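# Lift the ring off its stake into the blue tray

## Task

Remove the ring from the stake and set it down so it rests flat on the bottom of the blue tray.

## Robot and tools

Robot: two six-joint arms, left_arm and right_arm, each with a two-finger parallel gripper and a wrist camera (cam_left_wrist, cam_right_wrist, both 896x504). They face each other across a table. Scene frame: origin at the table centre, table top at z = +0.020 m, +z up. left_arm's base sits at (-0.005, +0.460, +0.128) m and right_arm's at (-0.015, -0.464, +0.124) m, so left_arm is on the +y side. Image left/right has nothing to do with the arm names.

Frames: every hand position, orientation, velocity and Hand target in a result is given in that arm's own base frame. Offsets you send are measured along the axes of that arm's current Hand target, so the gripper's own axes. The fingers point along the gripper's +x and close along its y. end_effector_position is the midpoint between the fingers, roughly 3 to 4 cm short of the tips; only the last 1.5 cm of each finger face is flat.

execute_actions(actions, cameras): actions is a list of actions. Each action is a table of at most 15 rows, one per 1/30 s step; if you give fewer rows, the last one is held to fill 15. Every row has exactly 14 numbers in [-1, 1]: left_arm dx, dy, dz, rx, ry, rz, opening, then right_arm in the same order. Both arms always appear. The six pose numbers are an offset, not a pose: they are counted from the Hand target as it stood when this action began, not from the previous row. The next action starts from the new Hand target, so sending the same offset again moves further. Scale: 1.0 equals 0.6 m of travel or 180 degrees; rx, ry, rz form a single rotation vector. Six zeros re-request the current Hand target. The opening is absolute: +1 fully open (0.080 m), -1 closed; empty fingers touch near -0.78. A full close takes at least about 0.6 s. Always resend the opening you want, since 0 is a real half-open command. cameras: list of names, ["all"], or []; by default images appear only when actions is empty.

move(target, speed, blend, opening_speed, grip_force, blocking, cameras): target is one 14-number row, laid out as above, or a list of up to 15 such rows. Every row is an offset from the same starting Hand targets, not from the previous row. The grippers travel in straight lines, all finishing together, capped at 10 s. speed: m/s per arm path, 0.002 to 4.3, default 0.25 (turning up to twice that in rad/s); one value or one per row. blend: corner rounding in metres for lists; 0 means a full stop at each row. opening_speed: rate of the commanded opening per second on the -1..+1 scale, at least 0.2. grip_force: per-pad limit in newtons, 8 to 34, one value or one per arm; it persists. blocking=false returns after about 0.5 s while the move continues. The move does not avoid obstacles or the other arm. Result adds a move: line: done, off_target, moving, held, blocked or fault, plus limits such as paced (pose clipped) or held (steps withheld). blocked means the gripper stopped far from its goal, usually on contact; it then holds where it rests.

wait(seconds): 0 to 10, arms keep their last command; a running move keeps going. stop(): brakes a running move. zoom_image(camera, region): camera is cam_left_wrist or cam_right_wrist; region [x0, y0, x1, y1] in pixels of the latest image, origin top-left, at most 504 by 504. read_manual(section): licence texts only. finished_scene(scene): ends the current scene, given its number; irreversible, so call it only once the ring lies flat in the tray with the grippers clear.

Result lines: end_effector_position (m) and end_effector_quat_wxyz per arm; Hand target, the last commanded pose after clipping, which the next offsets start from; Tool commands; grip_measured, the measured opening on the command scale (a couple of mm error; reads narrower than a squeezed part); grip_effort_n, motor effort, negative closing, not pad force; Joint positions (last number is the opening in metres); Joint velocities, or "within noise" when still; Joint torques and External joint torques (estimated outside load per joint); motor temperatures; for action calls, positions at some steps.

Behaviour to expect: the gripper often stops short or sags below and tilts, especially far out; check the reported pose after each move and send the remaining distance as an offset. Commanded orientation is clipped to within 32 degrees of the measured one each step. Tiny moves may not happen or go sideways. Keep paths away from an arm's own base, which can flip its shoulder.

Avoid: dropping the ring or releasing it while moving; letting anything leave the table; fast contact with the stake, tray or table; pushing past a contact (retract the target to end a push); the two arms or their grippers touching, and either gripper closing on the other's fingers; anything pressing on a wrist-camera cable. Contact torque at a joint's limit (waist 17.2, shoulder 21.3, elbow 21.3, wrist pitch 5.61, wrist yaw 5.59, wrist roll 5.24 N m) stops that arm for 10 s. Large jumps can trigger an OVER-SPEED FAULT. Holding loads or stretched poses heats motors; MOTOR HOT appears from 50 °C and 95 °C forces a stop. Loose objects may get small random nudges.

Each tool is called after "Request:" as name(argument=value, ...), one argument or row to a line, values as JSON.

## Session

Request:
execute_actions(
  actions=[],
)

Scene clock: 0.00 s.
left_arm: end_effector_position=(+0.3537, -0.0803, +0.1256) grip_measured=+1.000 grip_effort_n=n/a end_effector_quat_wxyz=(+0.442, +0.611, +0.411, -0.513) | right_arm: end_effector_position=(+0.0115, -0.3654, +0.1549) grip_measured=+1.000 grip_effort_n=n/a end_effector_quat_wxyz=(-0.181, -0.586, -0.016, +0.790)
Joint positions: left_arm=[-0.257 1.819 1.508 -1.141 -0.081 1.592 0.08] | right_arm=[-1.422 1.725 1.47 -1.076 0.29 1.4 0.08]
Joint velocities: within noise
Joint torques (N m): no reading
External joint torques (N m): no reading
Motor temperatures (°C): left_arm=[29 31 31 31 32 31] | right_arm=[28 30 28 30 29 31]
Heat: left arm: hottest wrist yaw 32 °C (+0.0 °C/min); right arm: hottest wrist roll 31 °C (+0.0 °C/min).
Hand target: left_arm +0.3538, -0.0803, +0.1258; +0.442, +0.611, +0.410, -0.513 | right_arm +0.0115, -0.3659, +0.1565; -0.183, -0.585, -0.014, +0.790
Tool commands: left_gripper/opening=+1.0 right_gripper/opening=+1.0

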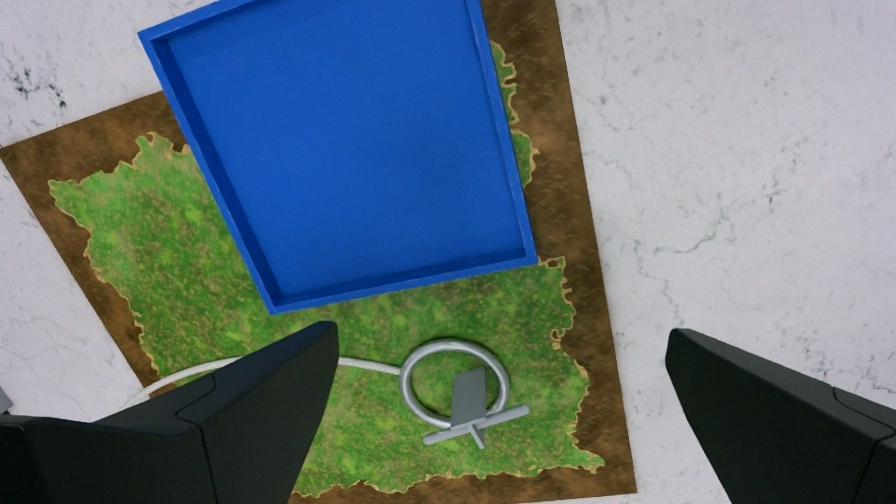

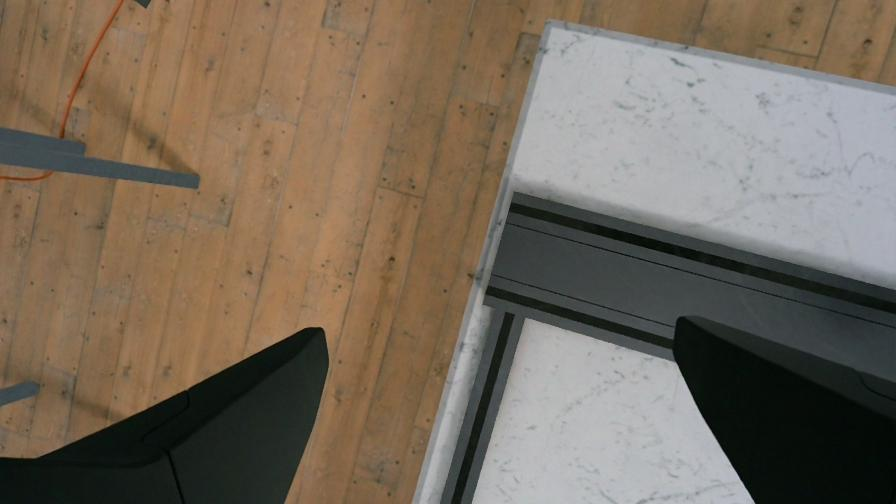

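Request:
move(
  target=[0.2095,0.006,-0.356,-0.635,0.02,-0.051,0.1,0,0,0,0,0,0,1],
  speed=0.4,
  cameras=["cam_left_wrist"],
)

Scene clock: 34.77 s.
left_arm: end_effector_position=(+0.4303, +0.1305, +0.0243) grip_measured=+0.104 grip_effort_n=-20.2 end_effector_quat_wxyz=(+0.709, -0.052, +0.701, +0.055) | right_arm: end_effector_position=(+0.0115, -0.3654, +0.1549) grip_measured=+1.000 grip_effort_n=-0.2 end_effector_quat_wxyz=(-0.181, -0.586, -0.016, +0.790)
Joint positions: left_arm=[0.294 2.325 1.871 -1.106 -0.001 0.143 0.04] | right_arm=[-1.422 1.725 1.47 -1.076 0.29 1.4 0.08]
Joint torques (N m): left_arm=[-0.17 -8.29 5.98 0.08 0.13 -0.17] | right_arm=[-0.04 -7.45 5.04 0.94 0.28 -0.01]
External joint torques (N m): left_arm=[-0.16 2.67 0.32 -0.29 0.13 -0.17] | right_arm=[0.01 -0.42 -0.86 0.27 0.07 0]
Motor temperatures (°C): left_arm=[29 37 34 31 32 31] | right_arm=[28 37 31 30 29 31]
Heat: left arm: hottest shoulder 37 °C (+10.4 °C/min); right arm: hottest shoulder 37 °C (+12.1 °C/min).
Hand target: left_arm +0.4308, +0.1299, +0.0195; +0.705, -0.056, +0.705, +0.054 | right_arm +0.0115, -0.3659, +0.1565; -0.183, -0.585, -0.014, +0.790
Off the commanded pose: left_arm 0.005 m, 1 deg | right_arm 0.002 m, 0 deg.
move: done
Images, in order (width x height): cam_left_wrist 896x504.

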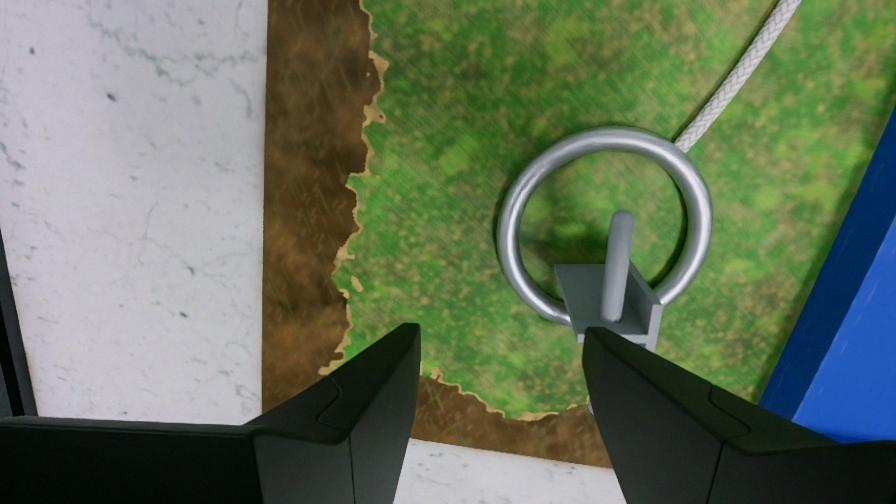

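Request:
move(
  target=[
    [0,-0.198,-0.005,0,0,0.139,-0.3,0,0,0,0,0,0,1],
    [0.125,-0.198,-0.005,0,0,0.139,-0.3,0,0,0,0,0,0,1],
  ],
  speed=[0.2,0.12],
  blend=0.01,
  cameras=["cam_left_wrist"],
)

Request:
zoom_image(
  camera="cam_left_wrist",
  region=[330, 150, 630, 450],
)

Scene clock: 75.43 s.
left_arm: end_effector_position=(+0.4486, +0.0110, -0.0489) grip_measured=-0.296 grip_effort_n=-20.2 end_effector_quat_wxyz=(+0.682, +0.096, +0.697, +0.202) | right_arm: end_effector_position=(+0.0115, -0.3654, +0.1549) grip_measured=+1.000 grip_effort_n=-0.7 end_effector_quat_wxyz=(-0.181, -0.586, -0.016, +0.790)
Joint positions: left_arm=[-0.11 2.524 1.873 -1.026 -0.412 -0.287 0.022] | right_arm=[-1.422 1.725 1.47 -1.076 0.29 1.4 0.08]
Joint torques (N m): left_arm=[-0.02 -9.03 4.19 0.26 -0.53 -0.15] | right_arm=[0 -7.49 5.03 0.93 0.28 0]
External joint torques (N m): left_arm=[-0.02 2.52 -1.04 0.07 -0.25 -0.13] | right_arm=[0.01 -0.49 -0.83 0.27 0.07 0.01]
Motor temperatures (°C): left_arm=[29 42 34 31 32 31] | right_arm=[28 40 33 30 29 31]
Heat: left arm: hottest shoulder 42 °C (+7.1 °C/min); right arm: hottest shoulder 40 °C (+6.1 °C/min).
Hand target: left_arm +0.4462, +0.0120, -0.0553; +0.677, +0.098, +0.700, +0.205 | right_arm +0.0115, -0.3659, +0.1565; -0.183, -0.585, -0.014, +0.790
Off the commanded pose: left_arm 0.007 m, 1 deg | right_arm 0.002 m, 0 deg.
move: done
Images, in order (width x height): cam_left_wrist 896x504.

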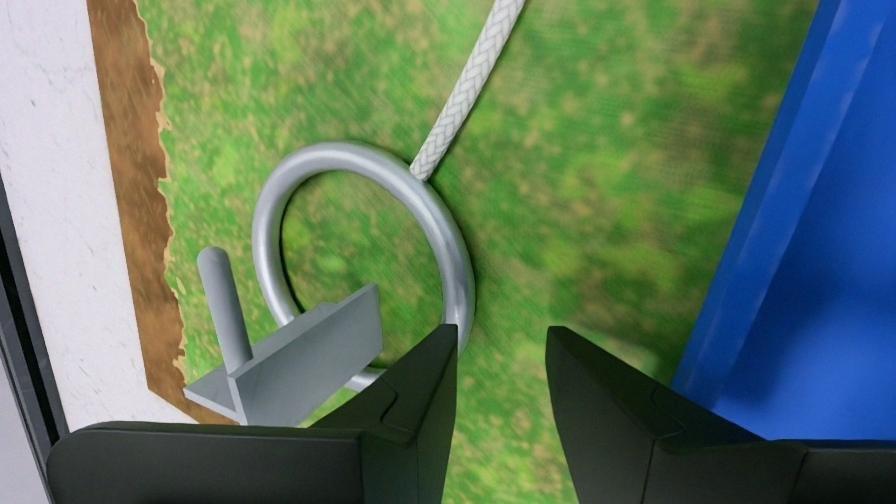

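Scaled by 1.680 from the camera's 896x504 image, which has a finer 1280x720 frame.

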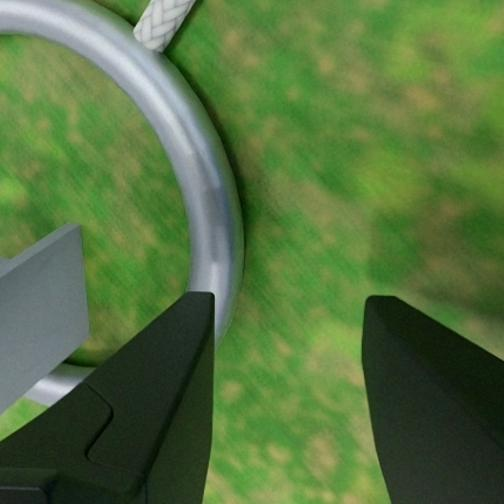

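Request:
move(
  target=[
    [0.0,0.016,0,0,0,0,-0.3,0,0,0,0,0,0,1],
    [0.036,0.016,0,0,0,0,-0.3,0,0,0,0,0,0,1],
  ],
  speed=0.06,
  cameras=["cam_left_wrist"],
)

Request:
zoom_image(
  camera="cam_left_wrist",
  region=[380, 200, 630, 450],
)

Scene clock: 94.50 s.
left_arm: end_effector_position=(+0.4477, +0.0279, -0.0624) grip_measured=-0.296 grip_effort_n=-20.2 end_effector_quat_wxyz=(+0.684, +0.093, +0.694, +0.205) | right_arm: end_effector_position=(+0.0115, -0.3654, +0.1549) grip_measured=+1.000 grip_effort_n=-0.2 end_effector_quat_wxyz=(-0.181, -0.586, -0.016, +0.790)
Joint positions: left_arm=[-0.074 2.529 1.825 -0.949 -0.417 -0.254 0.022] | right_arm=[-1.422 1.725 1.47 -1.076 0.29 1.4 0.08]
Joint torques (N m): left_arm=[0.11 -8.65 3.69 0.35 -0.51 0.13] | right_arm=[0.02 -7.51 5 0.95 0.28 -0.02]
External joint torques (N m): left_arm=[0.09 2.68 -1.32 0.16 -0.23 0.15] | right_arm=[0.01 -0.55 -0.85 0.28 0.07 -0.01]
Heat: left arm: hottest shoulder 41 °C (+4.0 °C/min); right arm: hottest shoulder 40 °C (+3.0 °C/min).
Hand target: left_arm +0.4436, +0.0294, -0.0708; +0.677, +0.098, +0.700, +0.205 | right_arm +0.0115, -0.3659, +0.1565; -0.183, -0.585, -0.014, +0.790
Off the commanded pose: left_arm 0.010 m, 1 deg | right_arm 0.002 m, 0 deg.
move: off_target (left_arm)
Images, in order (width x height): cam_left_wrist 896x504.

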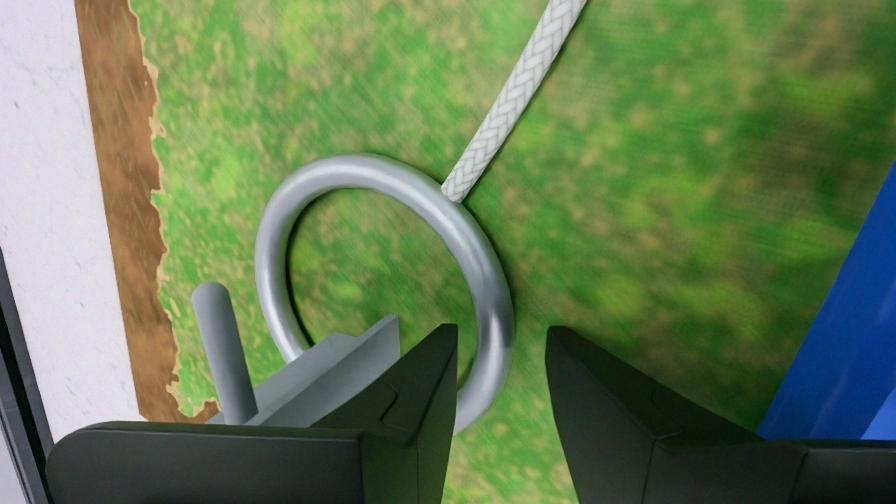

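Scaled by 2.016 from the camera's 896x504 image, which has a finer 1280x720 frame.

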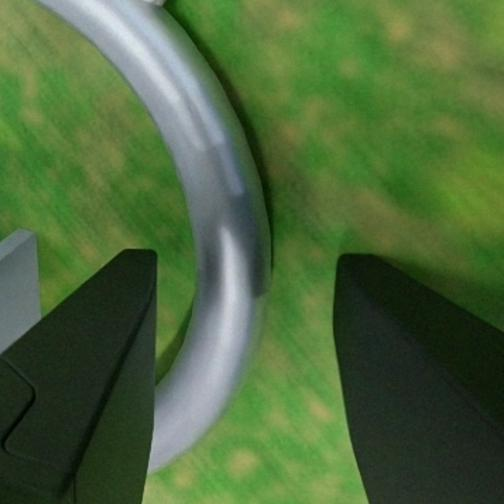

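Request:
move(
  target=[0.007,0.0,0,0,0,0,-0.5,0,0,0,0,0,0,1],
  speed=0.05,
  opening_speed=0.4,
)

Request:
move(
  target=[0,0,0,0,0,0,-0.8,0,0,0,0,0,0,1],
  opening_speed=0.4,
  cameras=["cam_left_wrist"],
)

Request:
zoom_image(
  camera="cam_left_wrist",
  region=[380, 200, 630, 450],
)

Scene clock: 107.13 s.
left_arm: end_effector_position=(+0.4482, +0.0289, -0.0646) grip_measured=-0.495 grip_effort_n=-21.2 end_effector_quat_wxyz=(+0.686, +0.094, +0.692, +0.205) | right_arm: end_effector_position=(+0.0115, -0.3654, +0.1549) grip_measured=+1.000 grip_effort_n=-0.7 end_effector_quat_wxyz=(-0.181, -0.586, -0.016, +0.790)
Joint positions: left_arm=[-0.072 2.532 1.819 -0.937 -0.418 -0.25 0.013] | right_arm=[-1.422 1.725 1.47 -1.076 0.29 1.4 0.08]
Joint torques (N m): left_arm=[0.22 -8.27 3.59 0.42 -0.47 0.11] | right_arm=[-0.04 -7.5 5.07 0.94 0.27 -0.01]
External joint torques (N m): left_arm=[0.13 3.15 -1.49 0.19 -0.18 0.14] | right_arm=[0.01 -0.36 -0.9 0.26 0.05 0]
Heat: left arm: hottest shoulder 41 °C (+2.0 °C/min); right arm: hottest shoulder 41 °C (+3.0 °C/min).
Hand target: left_arm +0.4432, +0.0313, -0.0746; +0.677, +0.098, +0.700, +0.205 | right_arm +0.0115, -0.3659, +0.1565; -0.183, -0.585, -0.014, +0.790
Off the commanded pose: left_arm 0.011 m, 1 deg | right_arm 0.002 m, 0 deg.
move: off_target (left_arm)

Scene clock: 108.10 s.
left_arm: end_effector_position=(+0.4481, +0.0303, -0.0648) grip_measured=-0.621 grip_effort_n=-83.5 end_effector_quat_wxyz=(+0.685, +0.094, +0.692, +0.206) | right_arm: end_effector_position=(+0.0115, -0.3654, +0.1549) grip_measured=+1.000 grip_effort_n=-0.2 end_effector_quat_wxyz=(-0.181, -0.586, -0.016, +0.790)
Joint positions: left_arm=[-0.07 2.532 1.819 -0.936 -0.421 -0.25 0.007] | right_arm=[-1.422 1.725 1.47 -1.076 0.29 1.4 0.08]
Joint torques (N m): left_arm=[0.01 -8.32 3.61 0.37 -0.38 0.12] | right_arm=[-0.02 -7.58 4.97 0.93 0.27 0.01]
External joint torques (N m): left_arm=[0.09 3.03 -1.39 0.18 -0.1 0.14] | right_arm=[0.02 -0.56 -0.91 0.27 0.06 0.01]
Heat: left arm: hottest shoulder 41 °C (+1.0 °C/min); right arm: hottest shoulder 41 °C (+3.0 °C/min).
Hand target: left_arm +0.4433, +0.0312, -0.0746; +0.677, +0.098, +0.700, +0.205 | right_arm +0.0115, -0.3659, +0.1565; -0.183, -0.585, -0.014, +0.790
Off the commanded pose: left_arm 0.011 m, 1 deg | right_arm 0.002 m, 0 deg.
move: off_target (left_arm)
Images, in order (width x height): cam_left_wrist 896x504.

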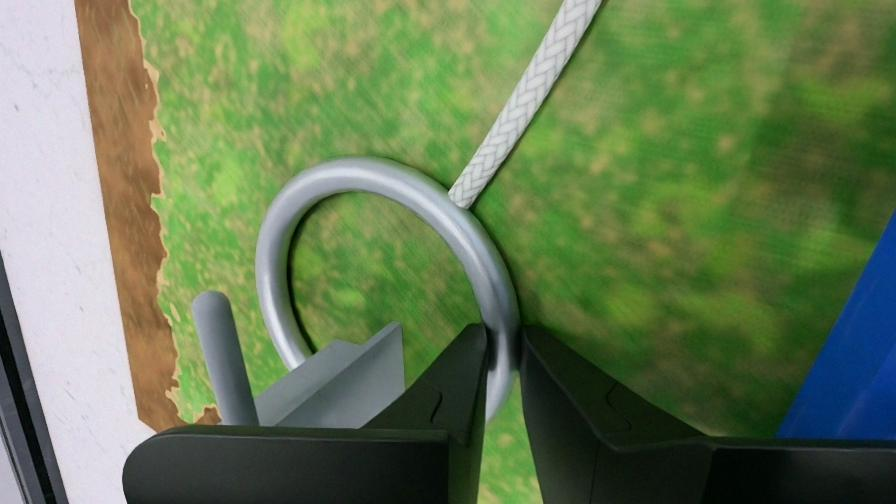

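Scaled by 2.016 from the camera's 896x504 image, which has a finer 1280x720 frame.

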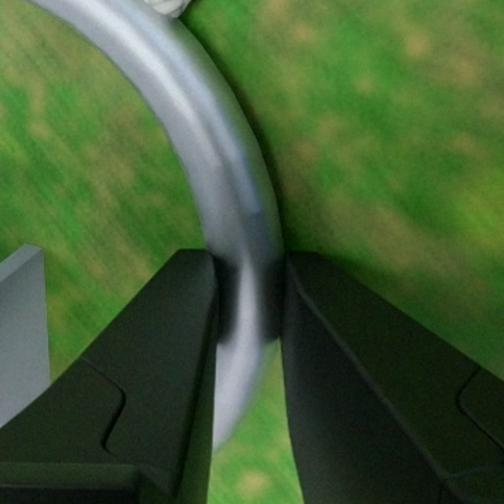

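Request:
move(
  target=[
    [-0.03,0.014,0,0,0,0,-0.8,0,0,0,0,0,0,1],
    [-0.0406,0.019,-0.0187,-0.035,-0.0755,0,-0.8,0,0,0,0,0,0,1],
    [-0.066,0.031,-0.0365,-0.0705,-0.151,0,-0.8,0,0,0,0,0,0,1],
  ],
  speed=0.06,
  blend=0.005,
  cameras=["cam_left_wrist"],
)

Request:
zoom_image(
  camera="cam_left_wrist",
  region=[200, 140, 520, 460],
)

Scene clock: 137.93 s.
left_arm: end_effector_position=(+0.4199, +0.0268, -0.0388) grip_measured=-0.621 grip_effort_n=-83.5 end_effector_quat_wxyz=(+0.824, +0.070, +0.505, +0.245) | right_arm: end_effector_position=(+0.0115, -0.3654, +0.1549) grip_measured=+1.000 grip_effort_n=-0.7 end_effector_quat_wxyz=(-0.181, -0.586, -0.016, +0.790)
Joint positions: left_arm=[-0.122 2.154 1.123 -0.172 -0.542 -0.281 0.007] | right_arm=[-1.422 1.725 1.47 -1.076 0.29 1.4 0.08]
Joint torques (N m): left_arm=[-0.09 -10.61 3.65 1.08 -0.9 -0.16] | right_arm=[-0.02 -7.52 5.04 0.95 0.27 -0.01]
External joint torques (N m): left_arm=[-0.11 -1.6 -1.14 0.17 -0.56 -0.14] | right_arm=[0.02 -0.49 -0.87 0.27 0.05 0]
Heat: left arm: hottest shoulder 45 °C (+3.0 °C/min); right arm: hottest shoulder 41 °C (+1.0 °C/min).
Hand target: left_arm +0.4216, +0.0281, -0.0308; +0.829, +0.069, +0.495, +0.252 | right_arm +0.0115, -0.3659, +0.1565; -0.183, -0.585, -0.014, +0.790
Off the commanded pose: left_arm 0.008 m, 2 deg | right_arm 0.002 m, 0 deg.
move: done
Images, in order (width x height): cam_left_wrist 896x504.

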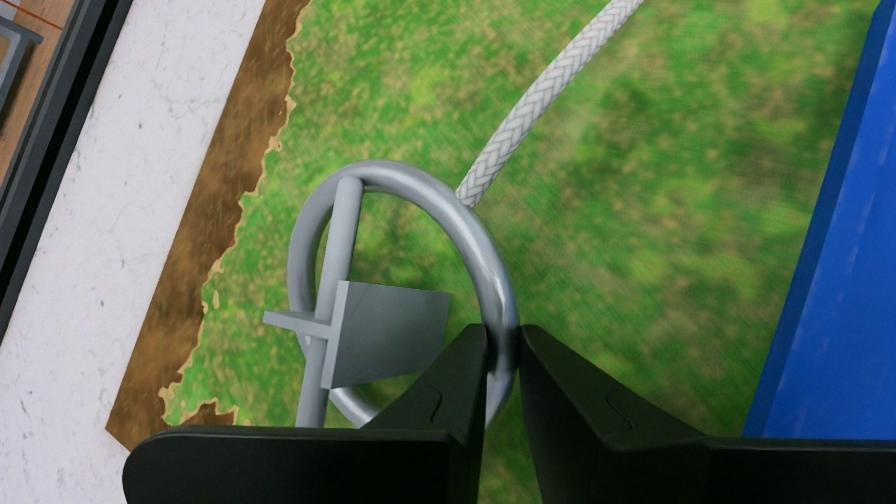

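Scaled by 1.575 from the camera's 896x504 image, which has a finer 1280x720 frame.

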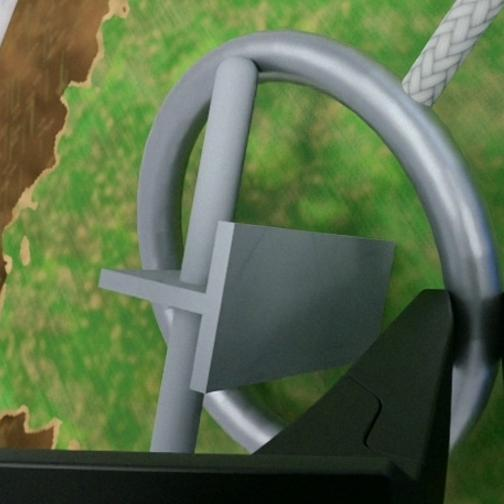

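Request:
move(
  target=[
    [0.0046,-0.002,0.0087,0,0,0,-0.8,0,0,0,0,0,0,1],
    [-0.019,0.009,0.0237,0,0,0,-0.8,0,0,0,0,0,0,1],
  ],
  speed=0.05,
  cameras=["cam_left_wrist"],
)

Request:
zoom_image(
  camera="cam_left_wrist",
  region=[200, 140, 520, 460],
)

Scene clock: 173.57 s.
left_arm: end_effector_position=(+0.4226, +0.0274, -0.0226) grip_measured=-0.622 grip_effort_n=-83.5 end_effector_quat_wxyz=(+0.823, +0.070, +0.506, +0.247) | right_arm: end_effector_position=(+0.0115, -0.3654, +0.1549) grip_measured=+1.000 grip_effort_n=-0.7 end_effector_quat_wxyz=(-0.181, -0.586, -0.016, +0.790)
Joint positions: left_arm=[-0.121 2.12 1.151 -0.236 -0.545 -0.282 0.007] | right_arm=[-1.422 1.725 1.47 -1.076 0.29 1.4 0.08]
Joint torques (N m): left_arm=[0.17 -10.23 5.44 0.7 -0.75 0.03] | right_arm=[-0.01 -7.54 5.1 0.95 0.28 -0.01]
External joint torques (N m): left_arm=[0.06 -1.2 0.44 -0.2 -0.42 0.05] | right_arm=[-0.01 -0.6 -0.73 0.29 0.07 0]
Heat: left arm: hottest shoulder 45 °C (+3.0 °C/min); right arm: hottest shoulder 42 °C (+1.0 °C/min).
Hand target: left_arm +0.4274, +0.0291, -0.0128; +0.829, +0.069, +0.495, +0.252 | right_arm +0.0115, -0.3659, +0.1565; -0.183, -0.585, -0.014, +0.790
Off the commanded pose: left_arm 0.011 m, 2 deg | right_arm 0.002 m, 0 deg.
move: off_target (left_arm)
Images, in order (width x height): cam_left_wrist 896x504.

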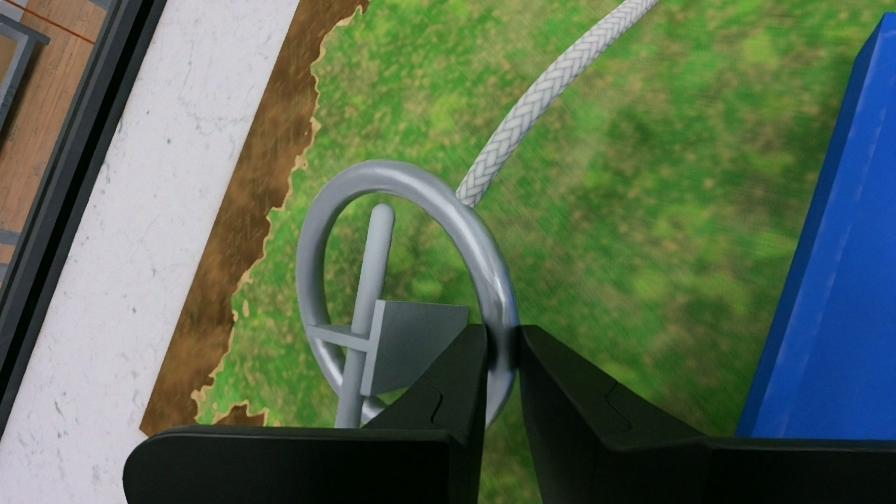

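Scaled by 1.575 from the camera's 896x504 image, which has a finer 1280x720 frame.

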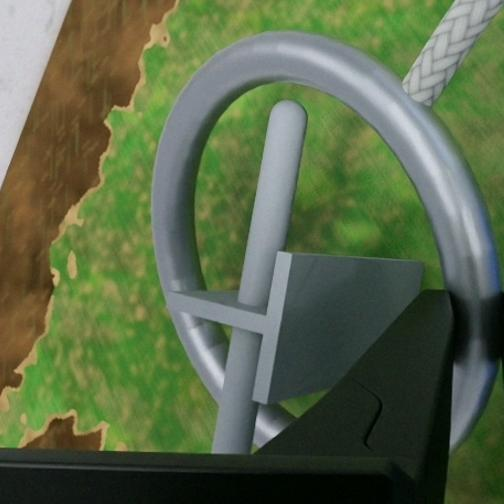

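Request:
move(
  target=[
    [-0.0043,0.0018,-0.028,0,0,0,-0.8,0,0,0,0,0,0,1],
    [-0.024,0.011,-0.056,0,0,0,-0.8,0,0,0,0,0,0,1],
  ],
  speed=0.06,
  blend=0.004,
  cameras=["cam_left_wrist"],
)

Request:
zoom_image(
  camera="cam_left_wrist",
  region=[200, 100, 560, 460],
)

Scene clock: 190.53 s.
left_arm: end_effector_position=(+0.3901, +0.0227, -0.0215) grip_measured=-0.622 grip_effort_n=-83.5 end_effector_quat_wxyz=(+0.825, +0.070, +0.503, +0.248) | right_arm: end_effector_position=(+0.0115, -0.3654, +0.1549) grip_measured=+1.000 grip_effort_n=-0.2 end_effector_quat_wxyz=(-0.181, -0.586, -0.016, +0.790)
Joint positions: left_arm=[-0.146 2.027 0.998 -0.184 -0.556 -0.309 0.007] | right_arm=[-1.422 1.725 1.47 -1.076 0.29 1.4 0.08]
Joint torques (N m): left_arm=[-0.14 -9.3 3.7 1.05 -0.77 -0.13] | right_arm=[-0.11 -7.46 4.99 0.93 0.27 -0.01]
External joint torques (N m): left_arm=[-0.15 -1.17 -1.01 0.19 -0.42 -0.12] | right_arm=[-0.16 -0.47 -0.86 0.28 0.06 0]
Heat: left arm: hottest shoulder 45 °C (+1.0 °C/min); right arm: hottest shoulder 42 °C (+1.0 °C/min).
Hand target: left_arm +0.3909, +0.0232, -0.0159; +0.829, +0.069, +0.495, +0.252 | right_arm +0.0115, -0.3659, +0.1565; -0.183, -0.585, -0.014, +0.790
Off the commanded pose: left_arm 0.006 m, 1 deg | right_arm 0.002 m, 0 deg.
move: done
Images, in order (width x height): cam_left_wrist 896x504.

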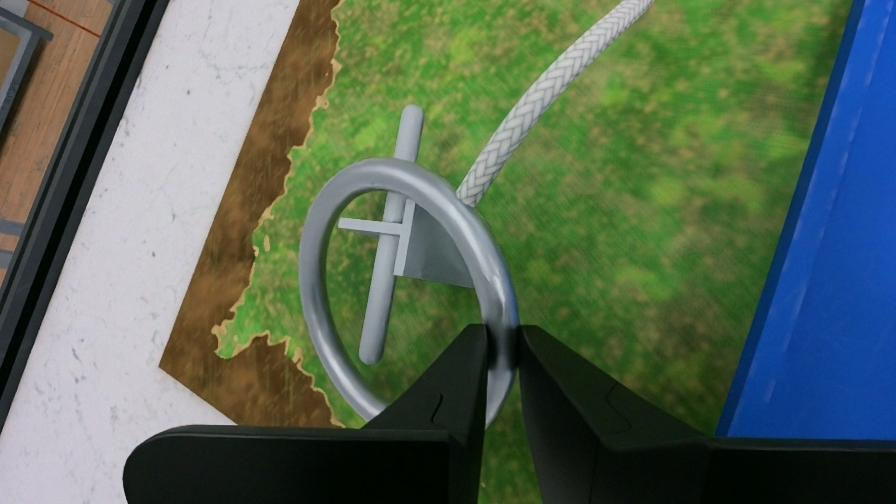

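Scaled by 1.400 from the camera's 896x504 image, which has a finer 1280x720 frame.

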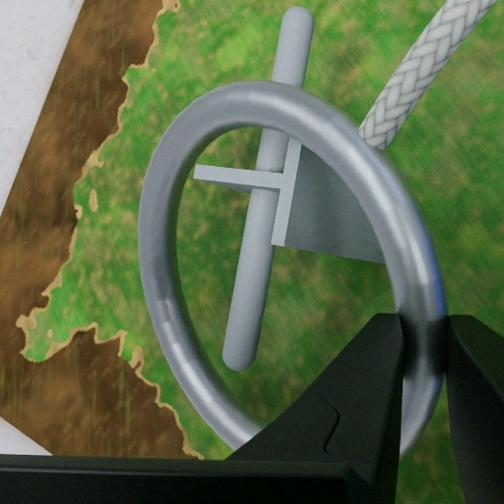

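Request:
move(
  target=[
    [-0.151,-0.017,0.073,0,0,0,-0.8,0,0,0,0,0,0,1],
    [-0.1725,-0.133,0.079,0.035,0.0755,0,-0.8,0,0,0,0,0,0,1],
    [-0.159,-0.254,0.088,0.0705,0.151,0,-0.8,0,0,0,0,0,0,1],
  ],
  speed=[0.08,0.15,0.15],
  blend=0.01,
  cameras=["cam_left_wrist"],
)

Scene clock: 227.87 s.
left_arm: end_effector_position=(+0.4510, -0.1469, +0.0344) grip_measured=-0.768 grip_effort_n=-47.7 end_effector_quat_wxyz=(+0.716, +0.087, +0.668, +0.183) | right_arm: end_effector_position=(+0.0115, -0.3654, +0.1549) grip_measured=+1.000 grip_effort_n=-0.2 end_effector_quat_wxyz=(-0.181, -0.586, -0.016, +0.790)
Joint positions: left_arm=[-0.43 2.596 2.357 -1.461 -0.369 -0.592 0] | right_arm=[-1.422 1.725 1.47 -1.076 0.29 1.4 0.08]
Joint torques (N m): left_arm=[0 -9.77 5.79 0.19 -0.28 0.11] | right_arm=[-0.06 -7.5 5.02 0.94 0.28 -0.01]
External joint torques (N m): left_arm=[-0.07 2.4 0.25 0.07 -0.01 0.13] | right_arm=[-0.06 -0.48 -0.85 0.29 0.07 0]
Motor temperatures (°C): left_arm=[29 51 34 32 33 31] | right_arm=[28 43 34 30 29 31]
Heat: left arm: hottest shoulder 51 °C (+6.0 °C/min); right arm: hottest shoulder 43 °C (+1.0 °C/min). Fold the left arm in close to its base, or ease its load, before you think long.
Hand target: left_arm +0.4526, -0.1477, +0.0300; +0.677, +0.098, +0.700, +0.205 | right_arm +0.0115, -0.3659, +0.1565; -0.183, -0.585, -0.014, +0.790
Off the commanded pose: left_arm 0.005 m, 7 deg | right_arm 0.002 m, 0 deg.
MOTOR HOT: joint 2 (shoulder) of the left arm reports 51 °C; the controller stops that arm at 95 °C. To cool a motor, set the load down, stop pushing, or move to a pose that needs little force.
joint sent to its limit (left arm) — joint 3 (elbow), upper limit, where the elbow is as straight as it goes. The joint targets are off in orientation, not in position.
move: off_target (left_arm)
Images, in order (width x height): cam_left_wrist 896x504.

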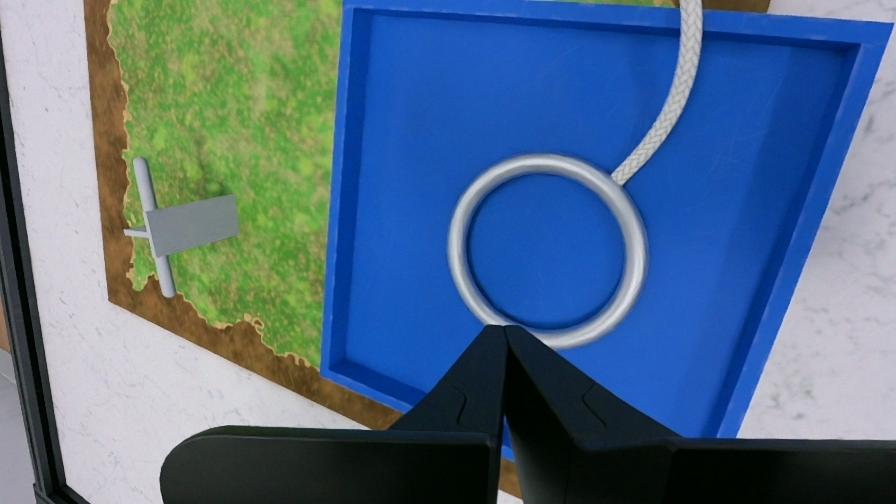

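Request:
finished_scene(
  scene=3,
)

The scene is finished: the task was done.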